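# Stand the cat litter pouch upright mid-table with clip

## Task

Get the cat-litter pouch standing upright near the centre of the table, with one of its wide faces turned toward the arms and the pouch kept apart from both the pan and the scoop. When done, the clip must be attached to the pouch and holding onto it tightly, and the pan must still be upright. Call finished_scene yourself to declare the job complete.

## Robot and tools

Robot: two arms, left_arm and right_arm, each with a two-finger gripper. Calibrated base placements in the scene frame are left_arm (-0.024, +0.244, 0) m with quat_wxyz (1, 0, 0, 0), and right_arm (+0.041, -0.340, 0) m with quat_wxyz (1, 0, 0, +0.012), which is a small yaw.

Frame: every hand pose, velocity and target uses the scene frame. Its origin sits at table-top height, halfway between the two nominal bases. +z points up, +x points out over the table, and left_arm is on the +y side. Arm names do not match the left and right of the images. Reported poses can be off by a few centimetres, more when the arm reaches far.

Gripper: the fingers point along the gripper's +z axis and close along its y axis. end_effector_position is the point between the finger pads, roughly 1 cm short of the fingertips.

The row: every motion command is built from 16-number rows. The first 8 are left_arm and the last 8 are right_arm, each as x, y, z, qw, qx, qy, qz, opening. x, y, z is an absolute gripper position in metres in the scene frame. The quaternion is an absolute orientation, w first. Opening is a command from -1 (closed) to +1 (fully open, 0.094 m). All 16 numbers are needed even when only one arm moves. To hold an orientation, repeat the same quaternion every time rather than copying back the reported one, which may have drifted. For an arm that should stay put and is pressing on nothing, resend its full pose and opening exactly as reported before it stopped, on every call. Resending the measured pose also eases a press.

execute_actions(actions, cameras): actions is a list of actions. Each action is a table of up to 15 rows, and each row lasts one control step of 1/30 s. A shorter table keeps its last row for the remaining steps of the 15. An action is rejected for both arms if any target lies more than 0.6 m from that gripper's current position along any of the gripper's own axes. The whole call is rejected if an action is malformed or the first action fails that check against the latest reported state. Each control step the controller clips the command to within 100 mm and 20 degrees of the measured pose, so one action may fall short. The result's "Hand target" line shows where each arm is actually heading, so send the remainder in a later action. An empty list just reports state and images. cameras takes a list of names (cam_high, cam_low). Leaving it out, null or ["all"] gives both cameras, and [] gives none.

move(target, speed, blend, opening_speed, blocking, cameras): drives each gripper in a straight line from its Hand target to an absolute pose. target is one 16-number row, or a list of up to 15 rows visited in order, with no 0.6 m limit. speed is the top path speed in m/s, from 0.002 to 0.5 (default 0.25), given as one value or one per target. Rotation is capped at twice that value in rad/s. blend is a corner-rounding radius in metres for lists (default 0 stops at each point). opening_speed is how fast the opening command changes, per second on the -1..+1 scale, at least 0.2. Close slowly on anything that could crush. When blocking=false the call returns after about 0.5 s and the move keeps running, and a new move replaces it. Paths stop after 10 s even if unfinished. They do not avoid obstacles or the other arm, and the grippers lag behind the path more at higher speeds. Faster contact and aiming further past a surface both hit harder. The result adds a "move:" line with the outcome: done, off_target, moving, held or fault. limits=paced means a command was clipped, and limits=held means steps were withheld. done does not tell you about contact.

wait(seconds): 0 to 10 s. Arms keep their last command and any running move continues. stop(): brakes a running move, and it needs room to slow down. zoom_image(camera, region): camera is cam_high or cam_low, and region is [x0, y0, x1, y1] in pixels from the top-left corner, at most 504x504. Both images are 896x504. read_manual(section): licence texts only. finished_scene(scene): ends the current scene, with scene set to its number (1 to 3), and cannot be undone.

Grip readings: grip_measured is on the same -1..+1 scale. Empty, it reads up to about 1.6 mm too wide. On a firmly squeezed hard part it reads up to about 3 mm narrower than the part. Full force, about 50-64 N per pad, builds once the command goes roughly 0.05 below the reading at first touch (more for small, round or soft items). To release, command well above grip_measured.

Joint torques follow Joint positions order, and joints 1-3 wrap around at ±28 N m. Motor heat builds from holding loads, stretched poses and pushing toward unreachable targets. MOTOR HOT appears at 75 °C. At 90 °C the arm folds up and stays idle, and at 100 °C it goes limp.

Avoid: dropping things or releasing moving parts, fast impacts, hard presses, the two arms contacting each other, paths that sweep near an arm's own base (this can flip its shoulder posture), tipping the pan, and leaving anything off the table. Loose objects may occasionally get a brief push from outside.

Each tool is called by a JSON object that holds its "method" and its "body", one argument or row to a line.

## Session

{"method": "execute_actions", "body": {
  "actions": []
}}

Scene clock: 0.00 s.
left_arm: end_effector_position=(+0.1627, +0.4608, +0.1695) grip_measured=+1.000 end_effector_quat_wxyz=(-0.234, +0.685, -0.486, -0.490) | right_arm: end_effector_position=(+0.1356, -0.1588, +0.1164) grip_measured=+1.000 end_effector_quat_wxyz=(+0.373, -0.231, +0.889, +0.133)
Joint positions: left_arm=[0.27 1.752 1.216 -1.516 -1.089 -1.931 0.094] | right_arm=[1.654 0.743 0.521 -0.887 0.697 1 0.094]
Joint velocities: within noise
Joint torques (N m): no reading
Motor temperatures (°C): left_arm=[30 33 35 31 29 30 28] | right_arm=[27 36 33 30 26 27 28]
Heat: left arm: 35 °C; right arm: 36 °C.
Hand target: left_arm +0.1640, +0.4623, +0.1738; -0.242, +0.684, -0.483, -0.490 | right_arm +0.1377, -0.1597, +0.1200; +0.380, -0.228, +0.887, +0.132
Tool commands: left_gripper/opening=+1.0 right_gripper/opening=+1.0

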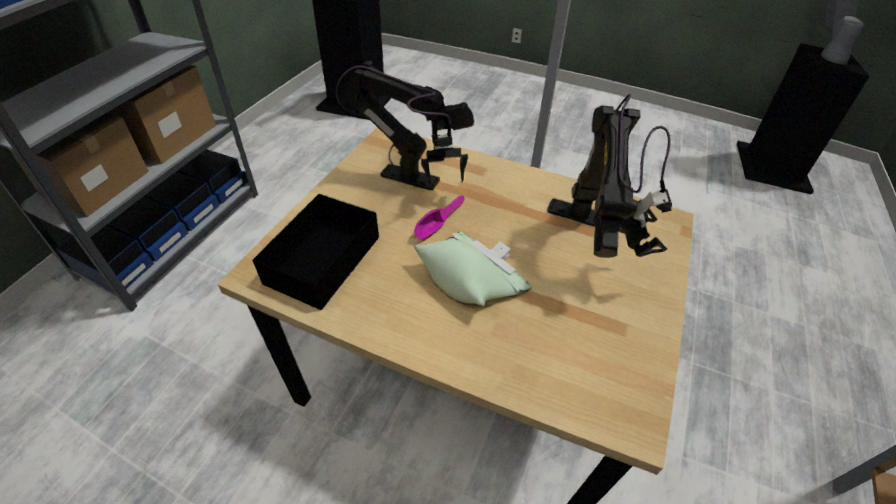

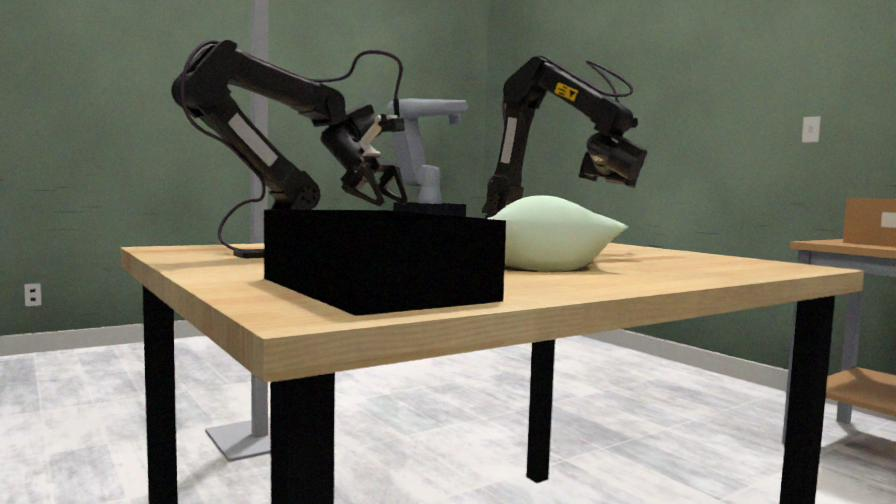

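{"method": "zoom_image", "body": {
  "camera": "cam_high",
  "region": [380, 170, 580, 330]
}}

{"method": "zoom_image", "body": {
  "camera": "cam_low",
  "region": [440, 140, 680, 300]
}}

Scaled by 2.520.

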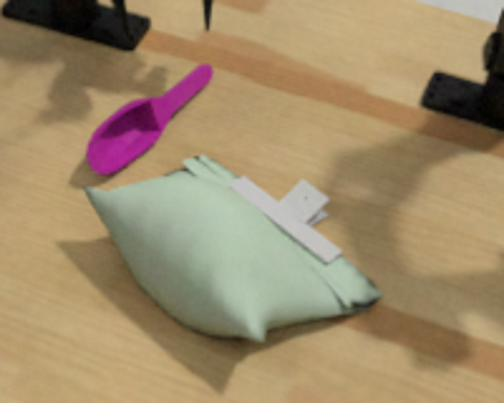

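Scaled by 2.100.

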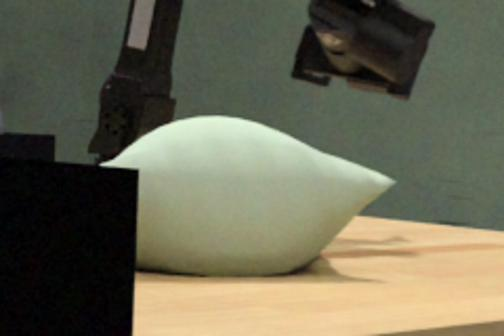

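{"method": "zoom_image", "body": {
  "camera": "cam_high",
  "region": [440, 220, 540, 310]
}}

{"method": "zoom_image", "body": {
  "camera": "cam_high",
  "region": [470, 230, 530, 280]
}}

Scaled by 5.040.

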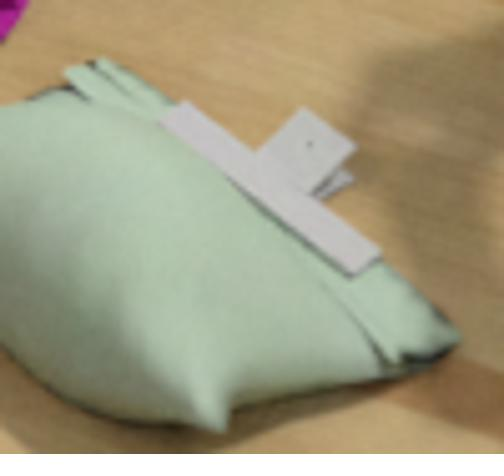

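Scaled by 8.400.

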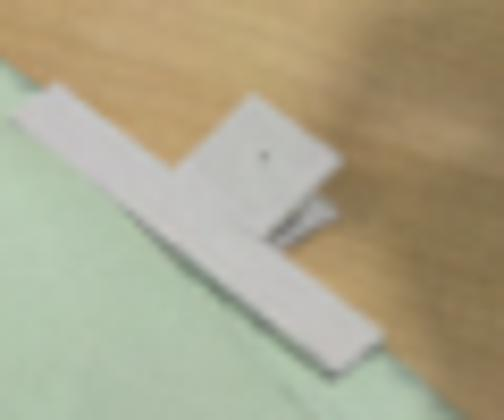

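{"method": "zoom_image", "body": {
  "camera": "cam_high",
  "region": [380, 100, 500, 200]
}}

{"method": "zoom_image", "body": {
  "camera": "cam_high",
  "region": [540, 170, 700, 270]
}}

Scaled by 4.200.

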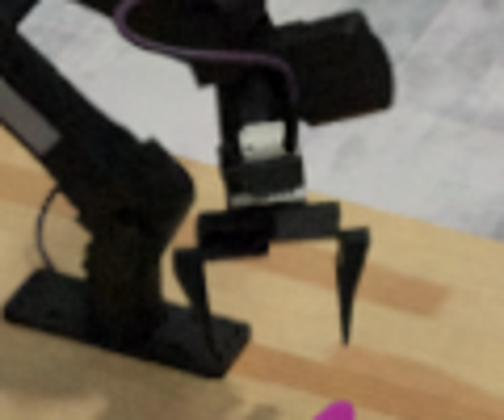

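Scaled by 3.150.

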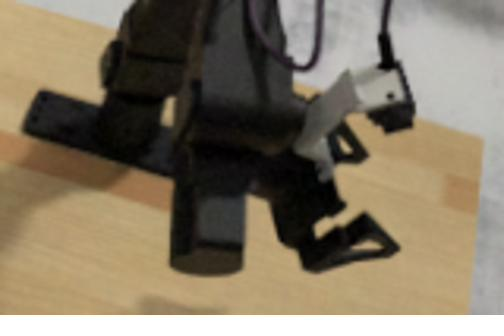

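{"method": "zoom_image", "body": {
  "camera": "cam_low",
  "region": [470, 180, 650, 290]
}}

{"method": "zoom_image", "body": {
  "camera": "cam_high",
  "region": [400, 225, 545, 315]
}}

Scaled by 2.800.

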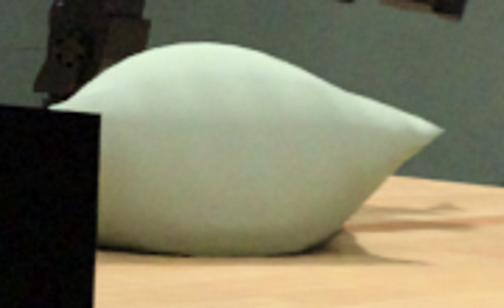

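Scaled by 3.476.

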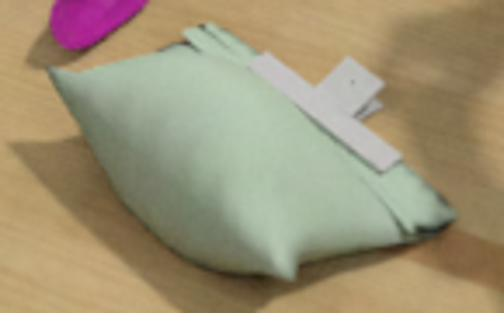

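{"method": "move", "body": {
  "target": [0.25, 0.40, 0.06, 0, 0, 1, 0, -1, 0.25, -0.32, 0.06, 0, 0, 1, 0, -1],
  "speed": 0.2
}}

Scene clock: 11.50 s.
left_arm: end_effector_position=(+0.2460, +0.3981, +0.0579) grip_measured=-0.995 end_effector_quat_wxyz=(-0.003, +0.000, +1.000, +0.005) | right_arm: end_effector_position=(+0.2426, -0.3174, +0.0542) grip_measured=-0.992 end_effector_quat_wxyz=(-0.008, +0.000, +1.000, +0.004)
Joint positions: left_arm=[0.508 1.758 1.229 -1.042 -0.012 0.509 0] | right_arm=[0.073 1.364 0.825 -1.046 -0.01 0.096 0]
Joint velocities: within noise
Joint torques (N m): left_arm=[0.62 -6.02 8.32 0.24 0.18 0.05] | right_arm=[-0.57 -3.32 7.92 0.02 0.06 -0.12]
Motor temperatures (°C): left_arm=[30 34 37 31 29 30 28] | right_arm=[27 36 35 30 26 27 28]
Heat: left arm: 37 °C; right arm: 36 °C.
Hand target: left_arm +0.2499, +0.4000, +0.0600; +0.000, +0.000, +1.000, +0.000 | right_arm +0.2499, -0.3200, +0.0600; +0.000, +0.000, +1.000, +0.000
Off the commanded pose: left_arm 0.005 m, 1 deg | right_arm 0.010 m, 1 deg.
move: done

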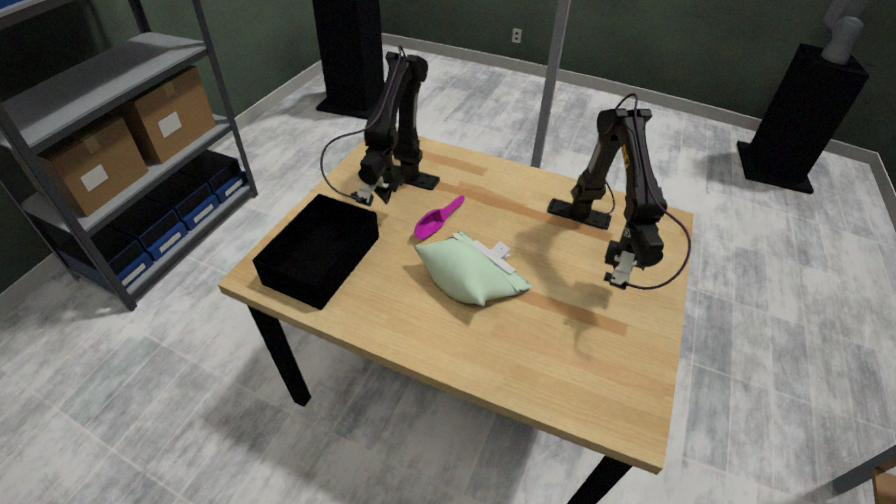

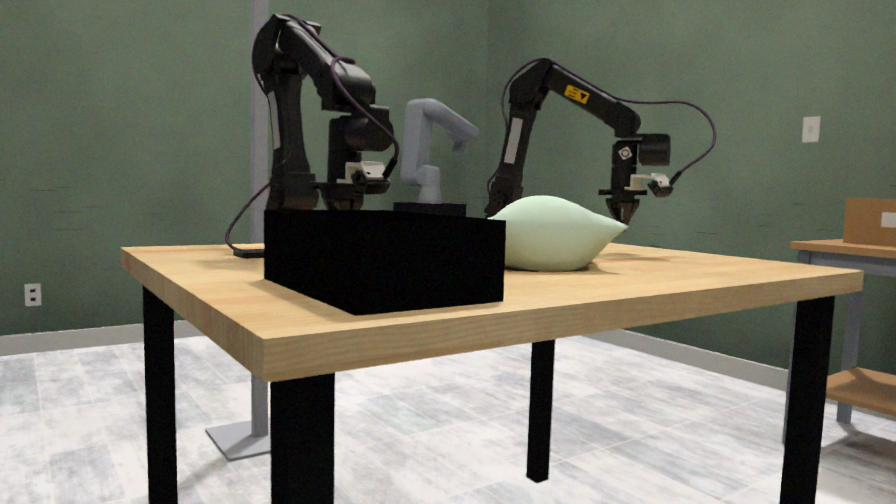

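{"method": "move", "body": {
  "target": [0.22, 0.26, 0.08, 0, 0.7071, -0.7071, 0, -1, 0.15, -0.22, 0.12, 0, 0.7071, 0.7071, 0, -1],
  "speed": 0.2
}}

{"method": "zoom_image", "body": {
  "camera": "cam_high",
  "region": [350, 100, 650, 300]
}}

Scene clock: 16.37 s.
left_arm: end_effector_position=(+0.2274, +0.2610, +0.0778) grip_measured=-0.995 end_effector_quat_wxyz=(-0.001, +0.707, -0.708, +0.004) | right_arm: end_effector_position=(+0.1493, -0.2200, +0.1113) grip_measured=-0.992 end_effector_quat_wxyz=(-0.073, +0.651, +0.755, +0.004)
Joint positions: left_arm=[0.066 1.512 1.048 -1.1 0.004 -1.504 0] | right_arm=[0.644 1.151 0.903 -1.344 -0.146 2.09 0]
Joint velocities: within noise
Joint torques (N m): left_arm=[-0.21 -6.84 5.29 0.2 -0.06 -0.06] | right_arm=[-0.87 -2.91 7.99 -0.21 -0.16 0.07]
Motor temperatures (°C): left_arm=[30 35 37 31 29 30 28] | right_arm=[27 36 36 30 26 27 28]
Heat: left arm: 37 °C; right arm: 36 °C.
Hand target: left_arm +0.2201, +0.2600, +0.0798; +0.000, +0.707, -0.707, +0.000 | right_arm +0.1504, -0.2205, +0.1197; -0.073, +0.657, +0.750, +0.010
Off the commanded pose: left_arm 0.008 m, 0 deg | right_arm 0.009 m, 12 deg.
joint sent to its limit (right arm) — joint 6 (wrist roll), upper limit. The joint targets are off in orientation, not in position.
move: off_target (right_arm)

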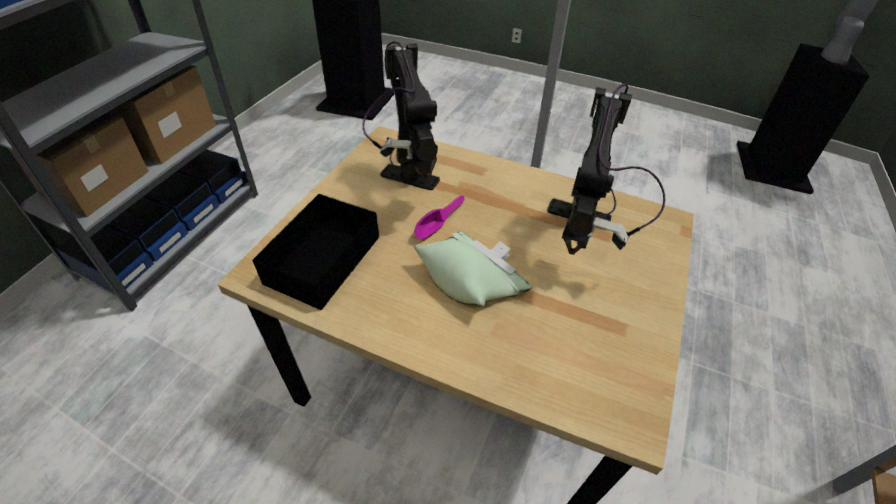

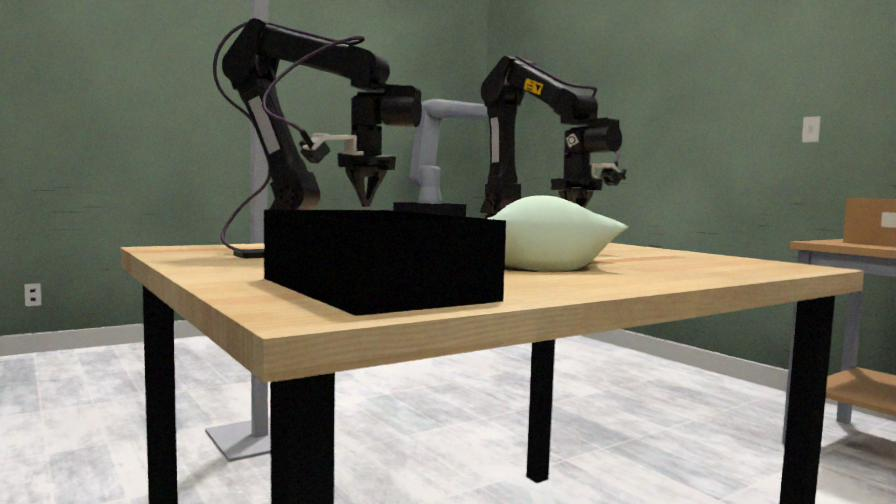

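Scaled by 1.680.

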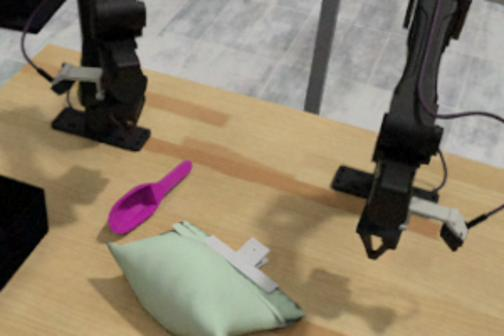

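{"method": "zoom_image", "body": {
  "camera": "cam_high",
  "region": [370, 110, 470, 200]
}}

{"method": "zoom_image", "body": {
  "camera": "cam_high",
  "region": [540, 190, 640, 280]
}}

Scaled by 5.040.

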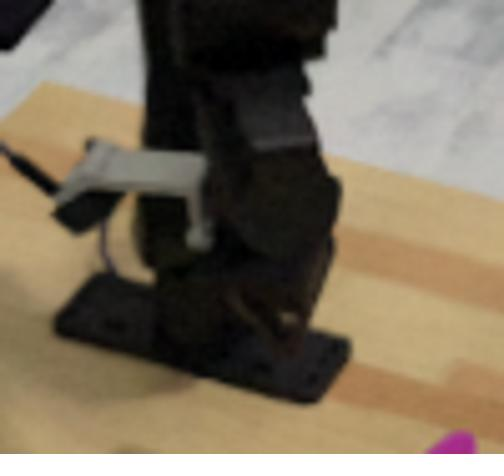

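Scaled by 5.040.

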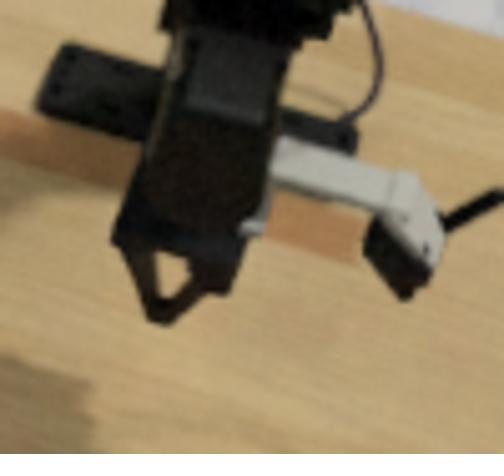

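{"method": "move", "body": {
  "target": [0.2365, 0.147, 0.125, 0.286, -0.4955, 0.7103, -0.410, 0.9, 0.15, -0.22, 0.15, -0.073, 0.651, 0.755, 0.004, -1],
  "speed": 0.2
}}

{"method": "zoom_image", "body": {
  "camera": "cam_high",
  "region": [440, 180, 620, 320]
}}

Scene clock: 21.60 s.
left_arm: end_effector_position=(+0.2377, +0.1460, +0.1285) grip_measured=+0.899 end_effector_quat_wxyz=(+0.282, -0.496, +0.710, -0.412) | right_arm: end_effector_position=(+0.1500, -0.2194, +0.1440) grip_measured=-0.992 end_effector_quat_wxyz=(-0.073, +0.652, +0.755, +0.006)
Joint positions: left_arm=[-0.364 0.675 0.313 -0.161 -0.002 -1.582 0.089] | right_arm=[0.644 1.156 1.036 -1.466 -0.146 2.09 0]
Joint velocities: within noise
Joint torques (N m): left_arm=[-0.47 -0.31 6.54 1.99 -0.15 0.02] | right_arm=[-0.1 -1.7 8.01 -0.07 -0.2 -0.09]
Motor temperatures (°C): left_arm=[30 34 37 31 29 30 28] | right_arm=[27 36 36 30 26 27 28]
Heat: left arm: 37 °C; right arm: 36 °C.
Hand target: left_arm +0.2365, +0.1470, +0.1250; +0.286, -0.495, +0.710, -0.410 | right_arm +0.1500, -0.2200, +0.1498; -0.073, +0.651, +0.755, +0.004
Off the commanded pose: left_arm 0.004 m, 1 deg | right_arm 0.006 m, 0 deg.
move: done

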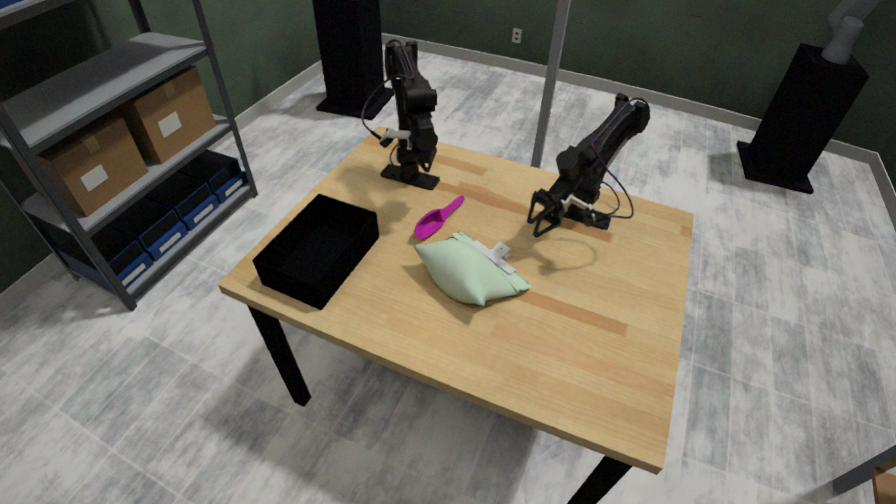

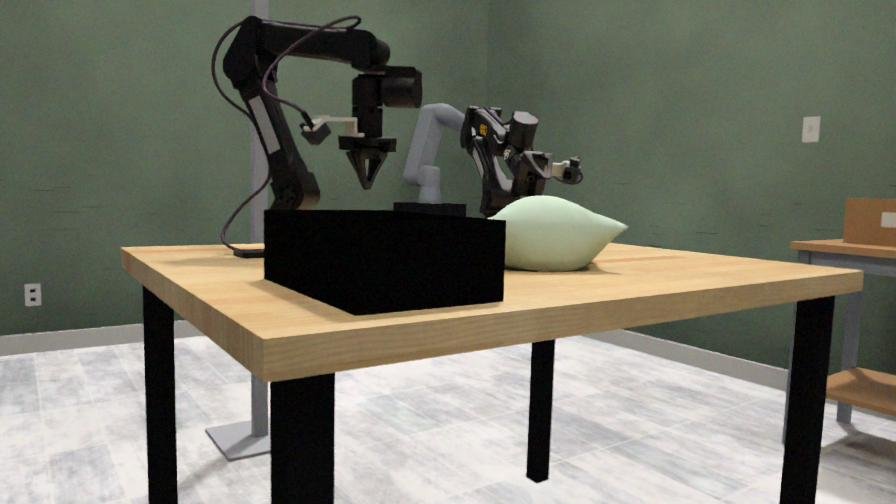

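Scaled by 2.800.

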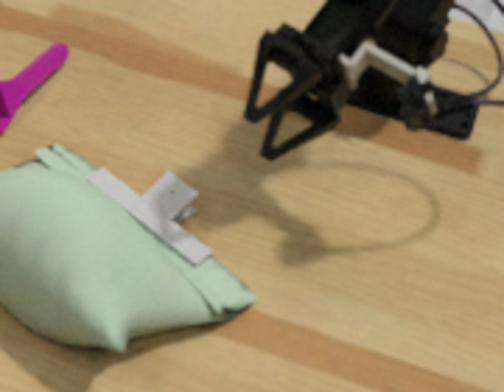

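{"method": "move", "body": {
  "target": [0.295, 0.124, 0.085, 0.286, -0.4955, 0.7103, -0.410, 0.9, 0.15, -0.22, 0.15, -0.073, 0.651, 0.755, 0.004, -1],
  "speed": 0.1
}}

{"method": "zoom_image", "body": {
  "camera": "cam_high",
  "region": [440, 190, 580, 310]
}}

{"method": "zoom_image", "body": {
  "camera": "cam_low",
  "region": [470, 120, 670, 290]
}}

Scene clock: 23.60 s.
left_arm: end_effector_position=(+0.2922, +0.1256, +0.0821) grip_measured=+0.899 end_effector_quat_wxyz=(+0.281, -0.498, +0.711, -0.409) | right_arm: end_effector_position=(+0.1498, -0.2195, +0.1440) grip_measured=-0.992 end_effector_quat_wxyz=(-0.073, +0.652, +0.755, +0.006)
Joint positions: left_arm=[-0.364 1.207 0.296 0.378 -0.004 -1.583 0.089] | right_arm=[0.644 1.156 1.036 -1.467 -0.146 2.09 0]
Joint velocities: within noise
Joint torques (N m): left_arm=[-0.5 -2.03 7.39 2.01 -0.16 -0.02] | right_arm=[-0.17 -1.51 8.02 -0.13 -0.11 -0.07]
Motor temperatures (°C): left_arm=[30 34 37 32 29 30 28] | right_arm=[27 36 36 30 26 27 28]
Heat: left arm: 37 °C; right arm: 36 °C.
Hand target: left_arm +0.2949, +0.1240, +0.0850; +0.286, -0.496, +0.710, -0.410 | right_arm +0.1500, -0.2200, +0.1498; -0.073, +0.651, +0.755, +0.004
Off the commanded pose: left_arm 0.004 m, 1 deg | right_arm 0.006 m, 0 deg.
move: done

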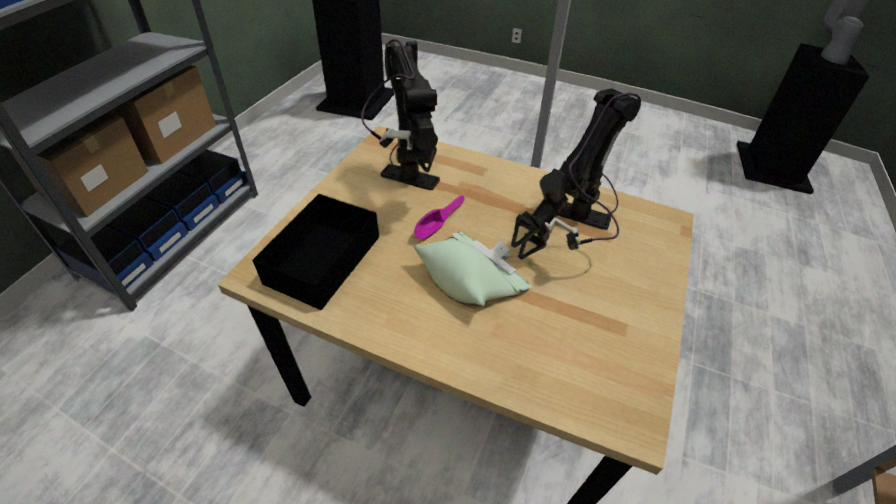

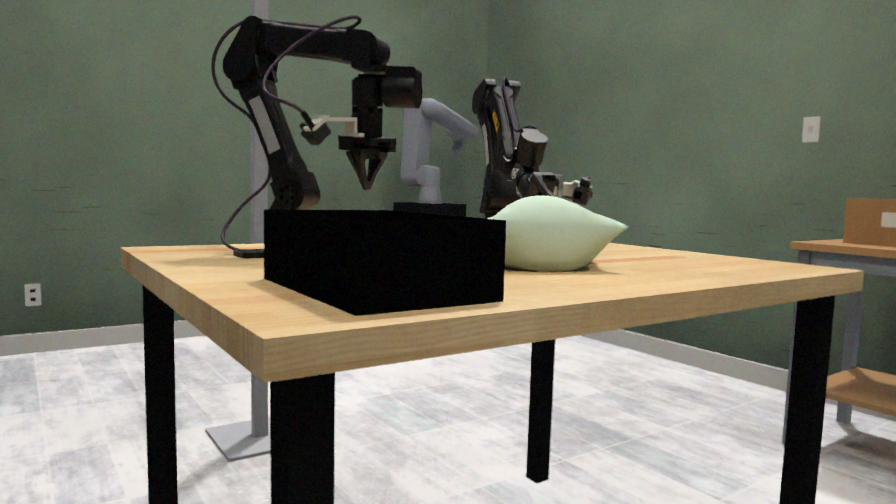

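Scaled by 3.600.

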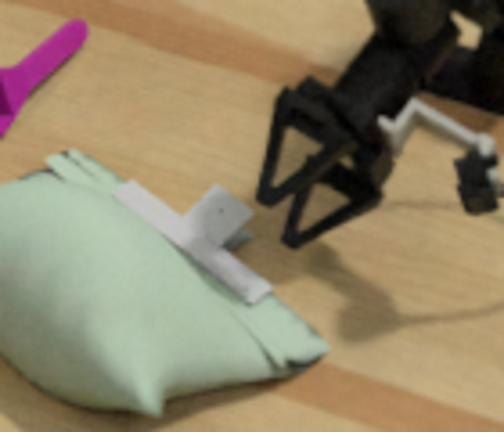

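Scaled by 2.520.

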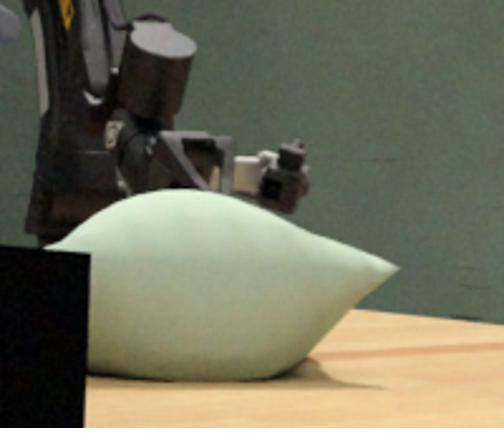

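{"method": "move", "body": {
  "target": [0.327, 0.118, 0.072, 0.286, -0.4955, 0.7103, -0.410, 0.9, 0.15, -0.22, 0.15, -0.073, 0.651, 0.755, 0.004, -1],
  "speed": 0.05
}}

{"method": "zoom_image", "body": {
  "camera": "cam_high",
  "region": [450, 200, 570, 310]
}}

Scene clock: 25.53 s.
left_arm: end_effector_position=(+0.3189, +0.1192, +0.0653) grip_measured=+0.899 end_effector_quat_wxyz=(+0.279, -0.501, +0.712, -0.405) | right_arm: end_effector_position=(+0.1497, -0.2196, +0.1440) grip_measured=-0.992 end_effector_quat_wxyz=(-0.073, +0.652, +0.755, +0.006)
Joint positions: left_arm=[-0.35 1.426 0.357 0.525 0.004 -1.579 0.089] | right_arm=[0.644 1.156 1.036 -1.467 -0.146 2.09 0]
Joint velocities: within noise
Joint torques (N m): left_arm=[0.49 -3.11 8.06 1.97 0.03 0.14] | right_arm=[-0.14 -1.65 8.2 -0.11 -0.08 -0.06]
Motor temperatures (°C): left_arm=[30 34 38 32 29 30 28] | right_arm=[27 36 36 30 26 27 28]
Heat: left arm: 38 °C; right arm: 36 °C.
Hand target: left_arm +0.3266, +0.1181, +0.0721; +0.286, -0.495, +0.710, -0.410 | right_arm +0.1500, -0.2200, +0.1498; -0.073, +0.651, +0.755, +0.004
Off the commanded pose: left_arm 0.011 m, 1 deg | right_arm 0.006 m, 0 deg.
move: off_target (left_arm)

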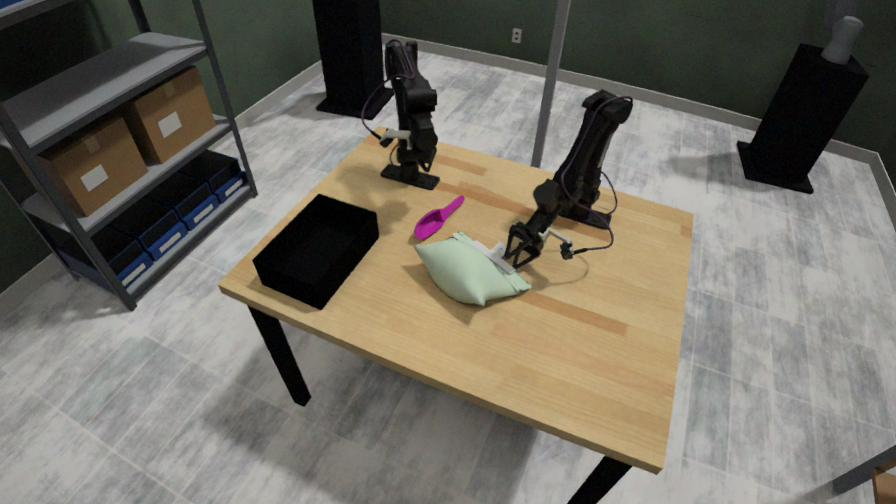

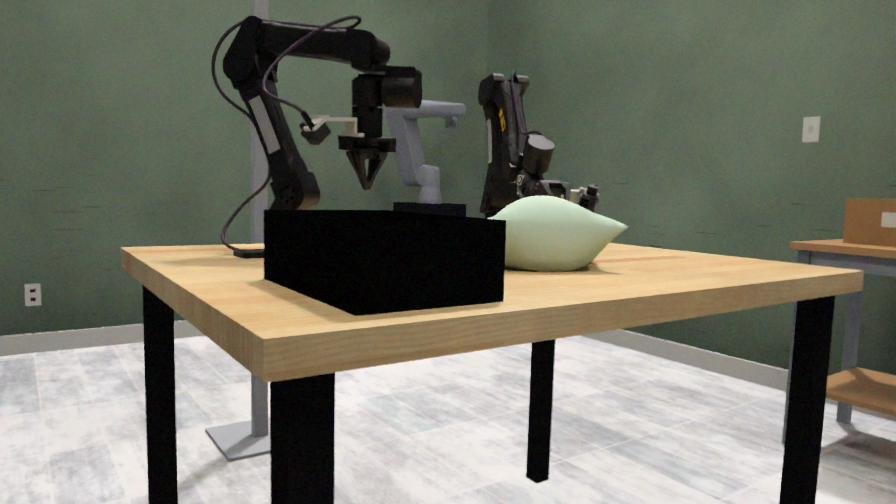

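Scaled by 4.200.

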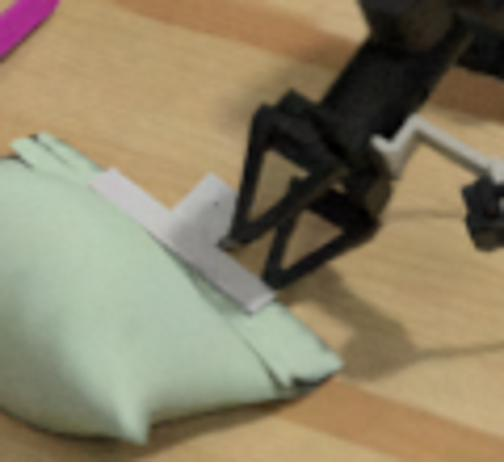

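{"method": "zoom_image", "body": {
  "camera": "cam_high",
  "region": [485, 230, 535, 285]
}}

Scaled by 9.164.

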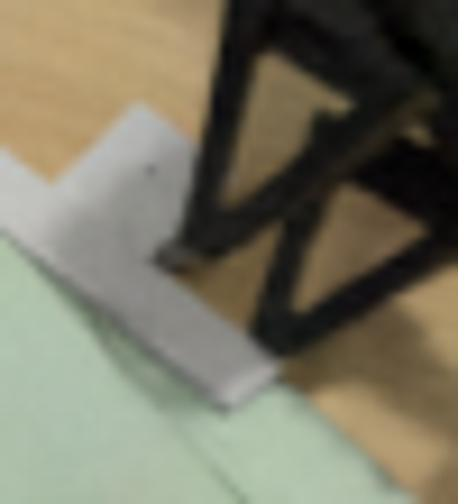

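{"method": "move", "body": {
  "target": [0.346, 0.1125, 0.0685, 0.286, -0.4955, 0.7103, -0.410, 0.9, 0.15, -0.22, 0.15, -0.073, 0.651, 0.755, 0.004, -1],
  "speed": 0.05
}}

{"method": "zoom_image", "body": {
  "camera": "cam_high",
  "region": [470, 215, 545, 290]
}}

Scene clock: 26.90 s.
left_arm: end_effector_position=(+0.3382, +0.1133, +0.0629) grip_measured=+0.899 end_effector_quat_wxyz=(+0.279, -0.501, +0.712, -0.405) | right_arm: end_effector_position=(+0.1497, -0.2196, +0.1440) grip_measured=-0.992 end_effector_quat_wxyz=(-0.073, +0.652, +0.755, +0.006)
Joint positions: left_arm=[-0.345 1.524 0.424 0.559 0.008 -1.577 0.089] | right_arm=[0.644 1.156 1.036 -1.467 -0.146 2.09 0]
Joint velocities: within noise
Joint torques (N m): left_arm=[0.59 -3.63 7.66 1.99 0.04 0.14] | right_arm=[-0.36 -1.76 7.98 -0.07 -0.11 -0.06]
Motor temperatures (°C): left_arm=[30 34 38 32 29 30 28] | right_arm=[27 36 36 30 26 27 28]
Heat: left arm: 38 °C; right arm: 36 °C.
Hand target: left_arm +0.3457, +0.1126, +0.0686; +0.286, -0.496, +0.710, -0.410 | right_arm +0.1500, -0.2200, +0.1498; -0.073, +0.651, +0.755, +0.004
Off the commanded pose: left_arm 0.010 m, 1 deg | right_arm 0.006 m, 0 deg.
move: done

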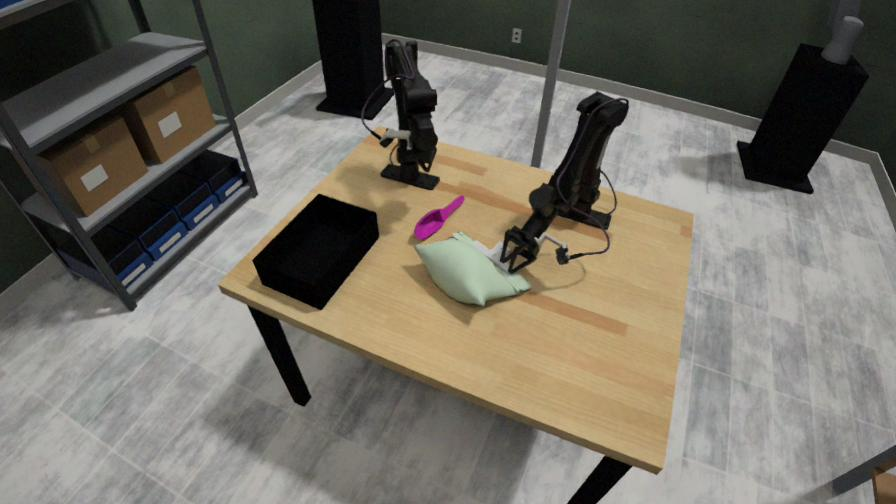

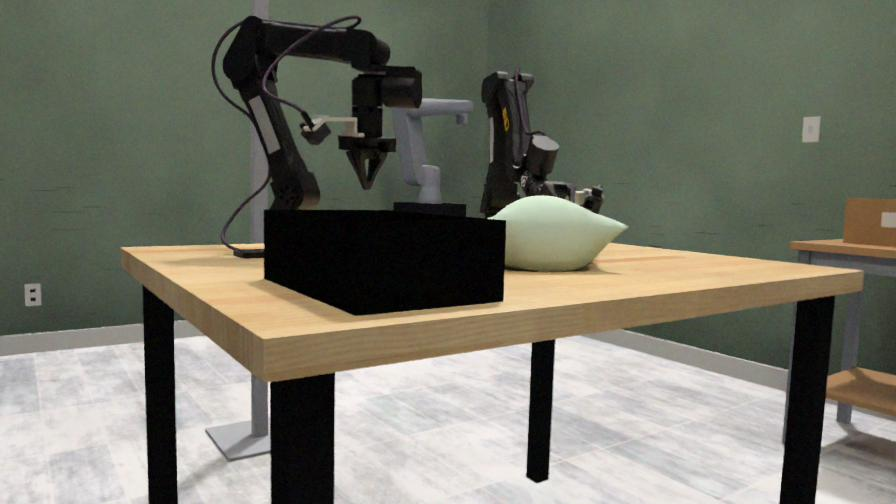

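Scaled by 6.720.

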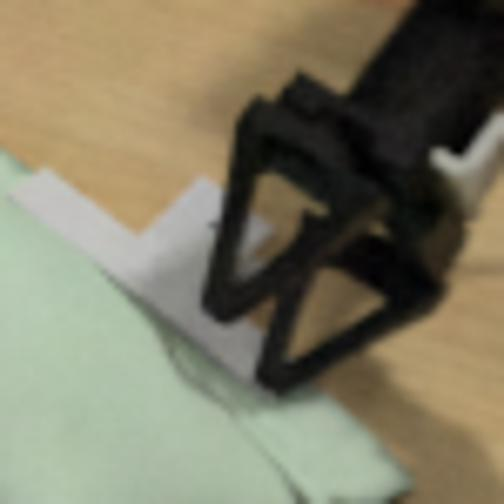

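{"method": "move", "body": {
  "target": [
    [0.281, 0.135, 0.105, 0.286, -0.4955, 0.7103, -0.410, 0.9, 0.15, -0.22, 0.15, -0.073, 0.651, 0.755, 0.004, -1],
    [0.262, 0.130, 0.060, 0.286, -0.4955, 0.7103, -0.410, -0.15, 0.15, -0.22, 0.15, -0.073, 0.651, 0.755, 0.004, -1]
  ],
  "speed": 0.1
}}

{"method": "zoom_image", "body": {
  "camera": "cam_high",
  "region": [470, 215, 545, 290]
}}

Scene clock: 33.07 s.
left_arm: end_effector_position=(+0.2645, +0.1286, +0.0650) grip_measured=-0.149 end_effector_quat_wxyz=(+0.285, -0.494, +0.708, -0.417) | right_arm: end_effector_position=(+0.1496, -0.2197, +0.1440) grip_measured=-0.992 end_effector_quat_wxyz=(-0.073, +0.652, +0.755, +0.005)
Joint positions: left_arm=[-0.407 1.136 0.151 0.472 -0.04 -1.603 0.04] | right_arm=[0.644 1.156 1.036 -1.468 -0.146 2.09 0]
Joint velocities: within noise
Joint torques (N m): left_arm=[-0.5 -1.13 5.37 1.99 -0.14 0.03] | right_arm=[-0.27 -1.72 8.02 -0.05 -0.12 -0.03]
Motor temperatures (°C): left_arm=[30 34 38 34 29 30 28] | right_arm=[27 36 36 30 26 27 28]
Heat: left arm: 38 °C; right arm: 36 °C.
Hand target: left_arm +0.2620, +0.1300, +0.0602; +0.286, -0.495, +0.710, -0.410 | right_arm +0.1499, -0.2200, +0.1498; -0.073, +0.651, +0.755, +0.004
Off the commanded pose: left_arm 0.006 m, 1 deg | right_arm 0.006 m, 0 deg.
move: done

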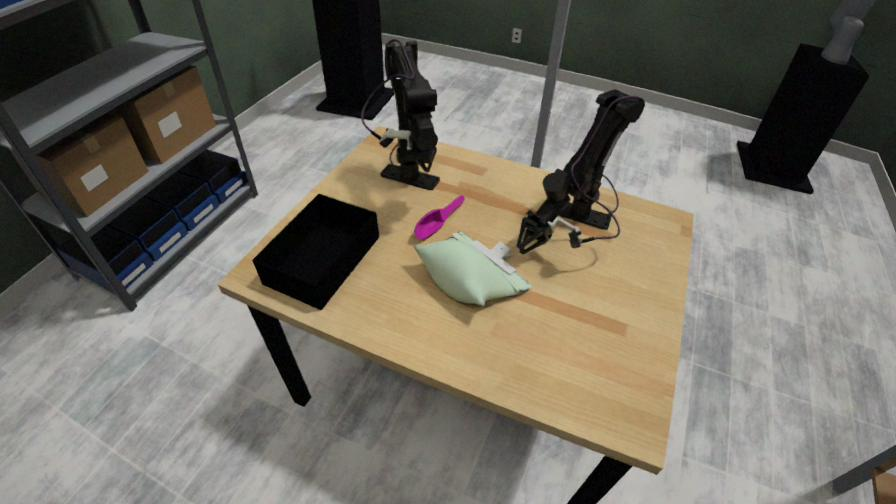

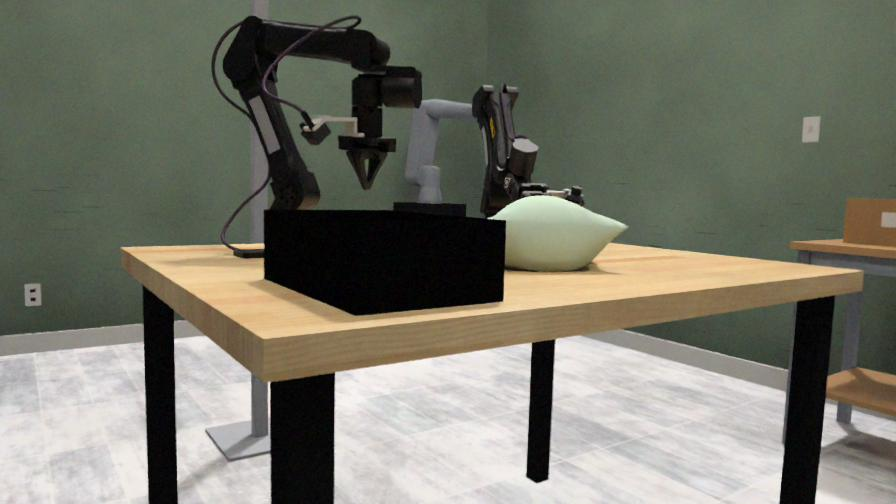

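Scaled by 6.720.

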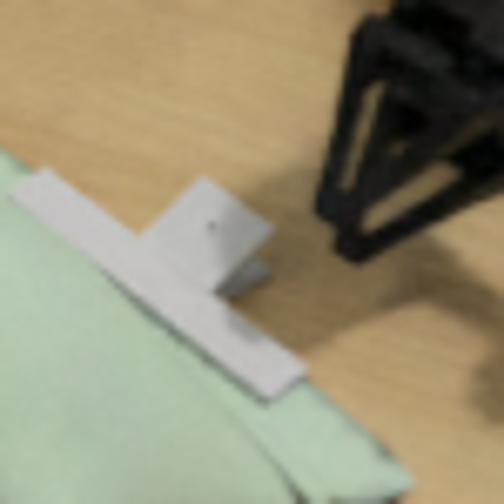

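{"method": "move", "body": {
  "target": [0.304, 0.1128, 0.034, 0.286, -0.4955, 0.7103, -0.410, -0.15, 0.15, -0.22, 0.15, -0.073, 0.651, 0.755, 0.004, -1],
  "speed": 0.06
}}

{"method": "zoom_image", "body": {
  "camera": "cam_high",
  "region": [480, 225, 540, 285]
}}

Scene clock: 34.77 s.
left_arm: end_effector_position=(+0.2974, +0.1144, +0.0301) grip_measured=-0.149 end_effector_quat_wxyz=(+0.279, -0.498, +0.713, -0.407) | right_arm: end_effector_position=(+0.1496, -0.2197, +0.1440) grip_measured=-0.992 end_effector_quat_wxyz=(-0.073, +0.652, +0.755, +0.005)
Joint positions: left_arm=[-0.407 1.568 0.226 0.802 -0.04 -1.603 0.04] | right_arm=[0.644 1.156 1.036 -1.468 -0.146 2.09 0]
Joint velocities: within noise
Joint torques (N m): left_arm=[-0.05 -3.32 6.41 2 -0.08 0.06] | right_arm=[-0.28 -1.65 7.94 -0.1 -0.17 -0.1]
Motor temperatures (°C): left_arm=[30 34 38 34 29 30 28] | right_arm=[27 36 36 30 26 27 28]
Heat: left arm: 38 °C; right arm: 36 °C.
Hand target: left_arm +0.3038, +0.1128, +0.0342; +0.286, -0.496, +0.710, -0.410 | right_arm +0.1500, -0.2200, +0.1498; -0.073, +0.651, +0.755, +0.004
Off the commanded pose: left_arm 0.008 m, 1 deg | right_arm 0.006 m, 0 deg.
move: done

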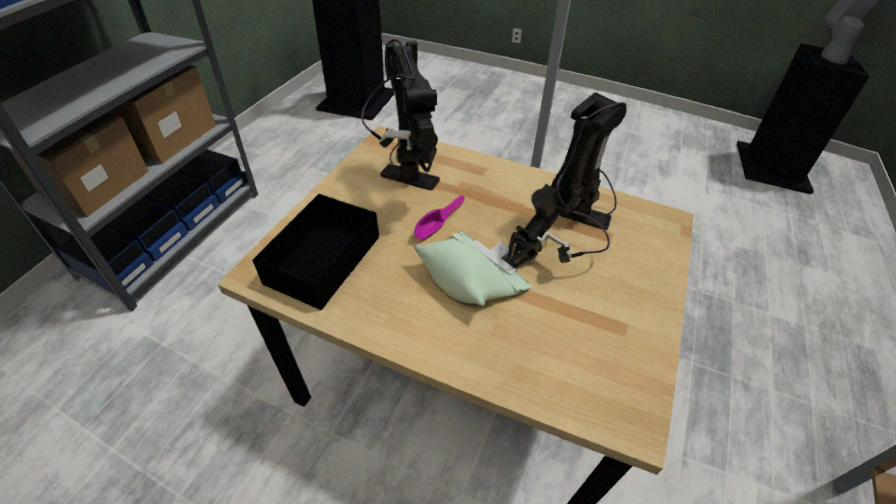

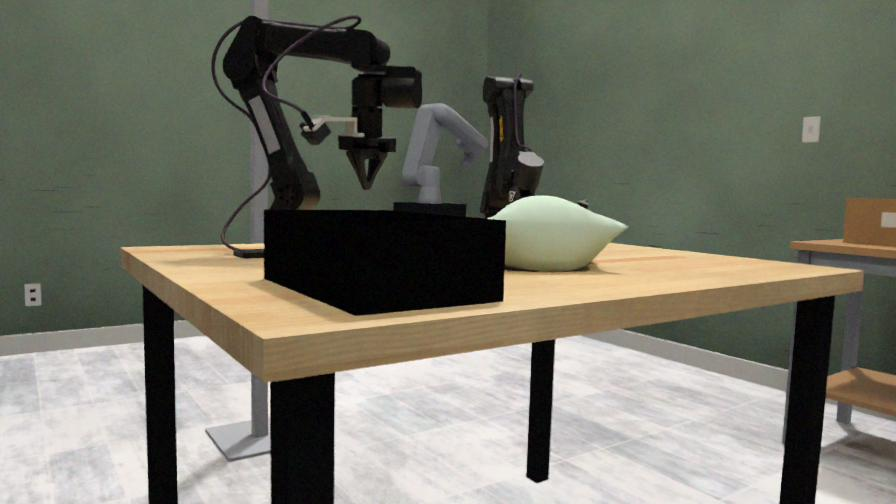

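Scaled by 8.400.

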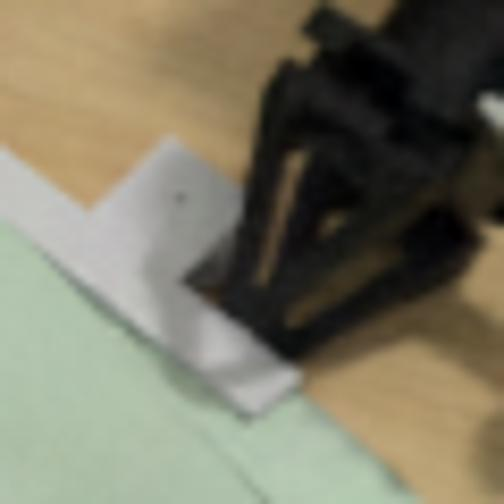

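{"method": "move", "body": {
  "target": [0.314, 0.109, 0.032, 0.286, -0.4955, 0.7103, -0.410, -0.15, 0.15, -0.22, 0.15, -0.073, 0.651, 0.755, 0.004, -1],
  "speed": 0.04
}}

{"method": "zoom_image", "body": {
  "camera": "cam_high",
  "region": [480, 225, 540, 285]
}}

Scene clock: 35.73 s.
left_arm: end_effector_position=(+0.3039, +0.1116, +0.0272) grip_measured=-0.149 end_effector_quat_wxyz=(+0.278, -0.498, +0.714, -0.405) | right_arm: end_effector_position=(+0.1496, -0.2197, +0.1440) grip_measured=-0.992 end_effector_quat_wxyz=(-0.073, +0.652, +0.755, +0.005)
Joint positions: left_arm=[-0.407 1.611 0.253 0.814 -0.04 -1.603 0.04] | right_arm=[0.644 1.156 1.036 -1.468 -0.146 2.09 0]
Joint velocities: within noise
Joint torques (N m): left_arm=[0.09 -2.73 7.16 1.99 -0.08 0.08] | right_arm=[-0.34 -1.7 7.98 -0.08 -0.11 -0.06]
Motor temperatures (°C): left_arm=[30 34 38 34 29 30 28] | right_arm=[27 36 36 30 26 27 28]
Heat: left arm: 38 °C; right arm: 36 °C.
Hand target: left_arm +0.3135, +0.1092, +0.0322; +0.286, -0.496, +0.710, -0.410 | right_arm +0.1500, -0.2200, +0.1498; -0.073, +0.651, +0.755, +0.004
Off the commanded pose: left_arm 0.011 m, 1 deg | right_arm 0.006 m, 0 deg.
move: off_target (left_arm)

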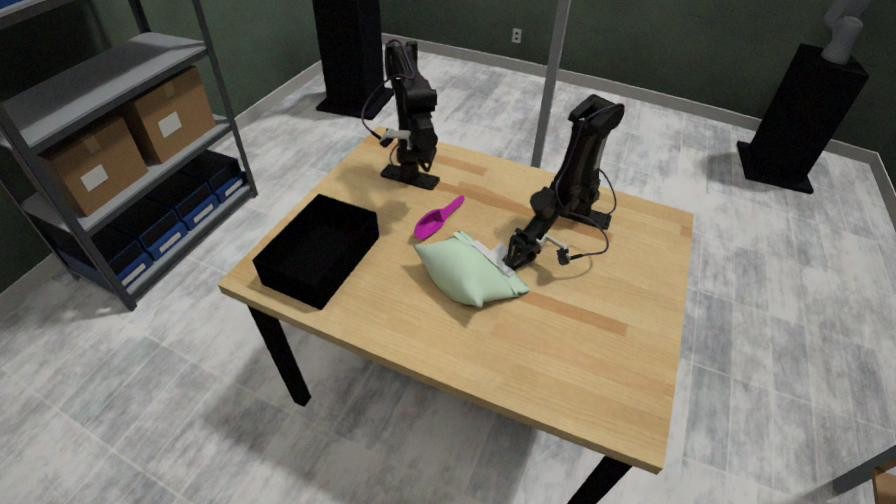

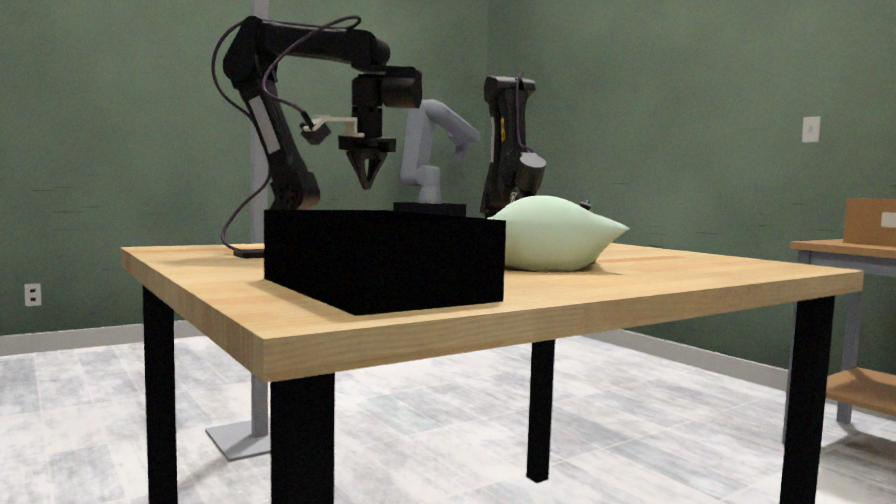

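Scaled by 8.400.

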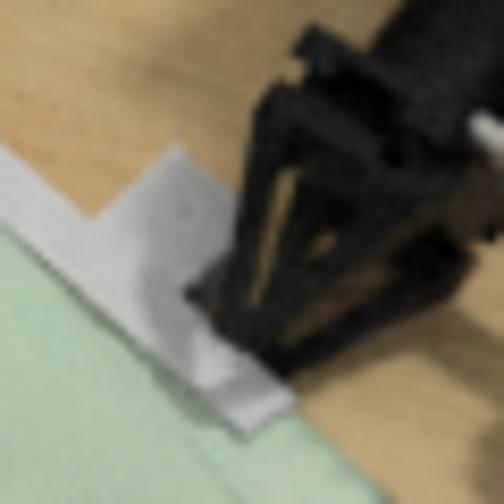

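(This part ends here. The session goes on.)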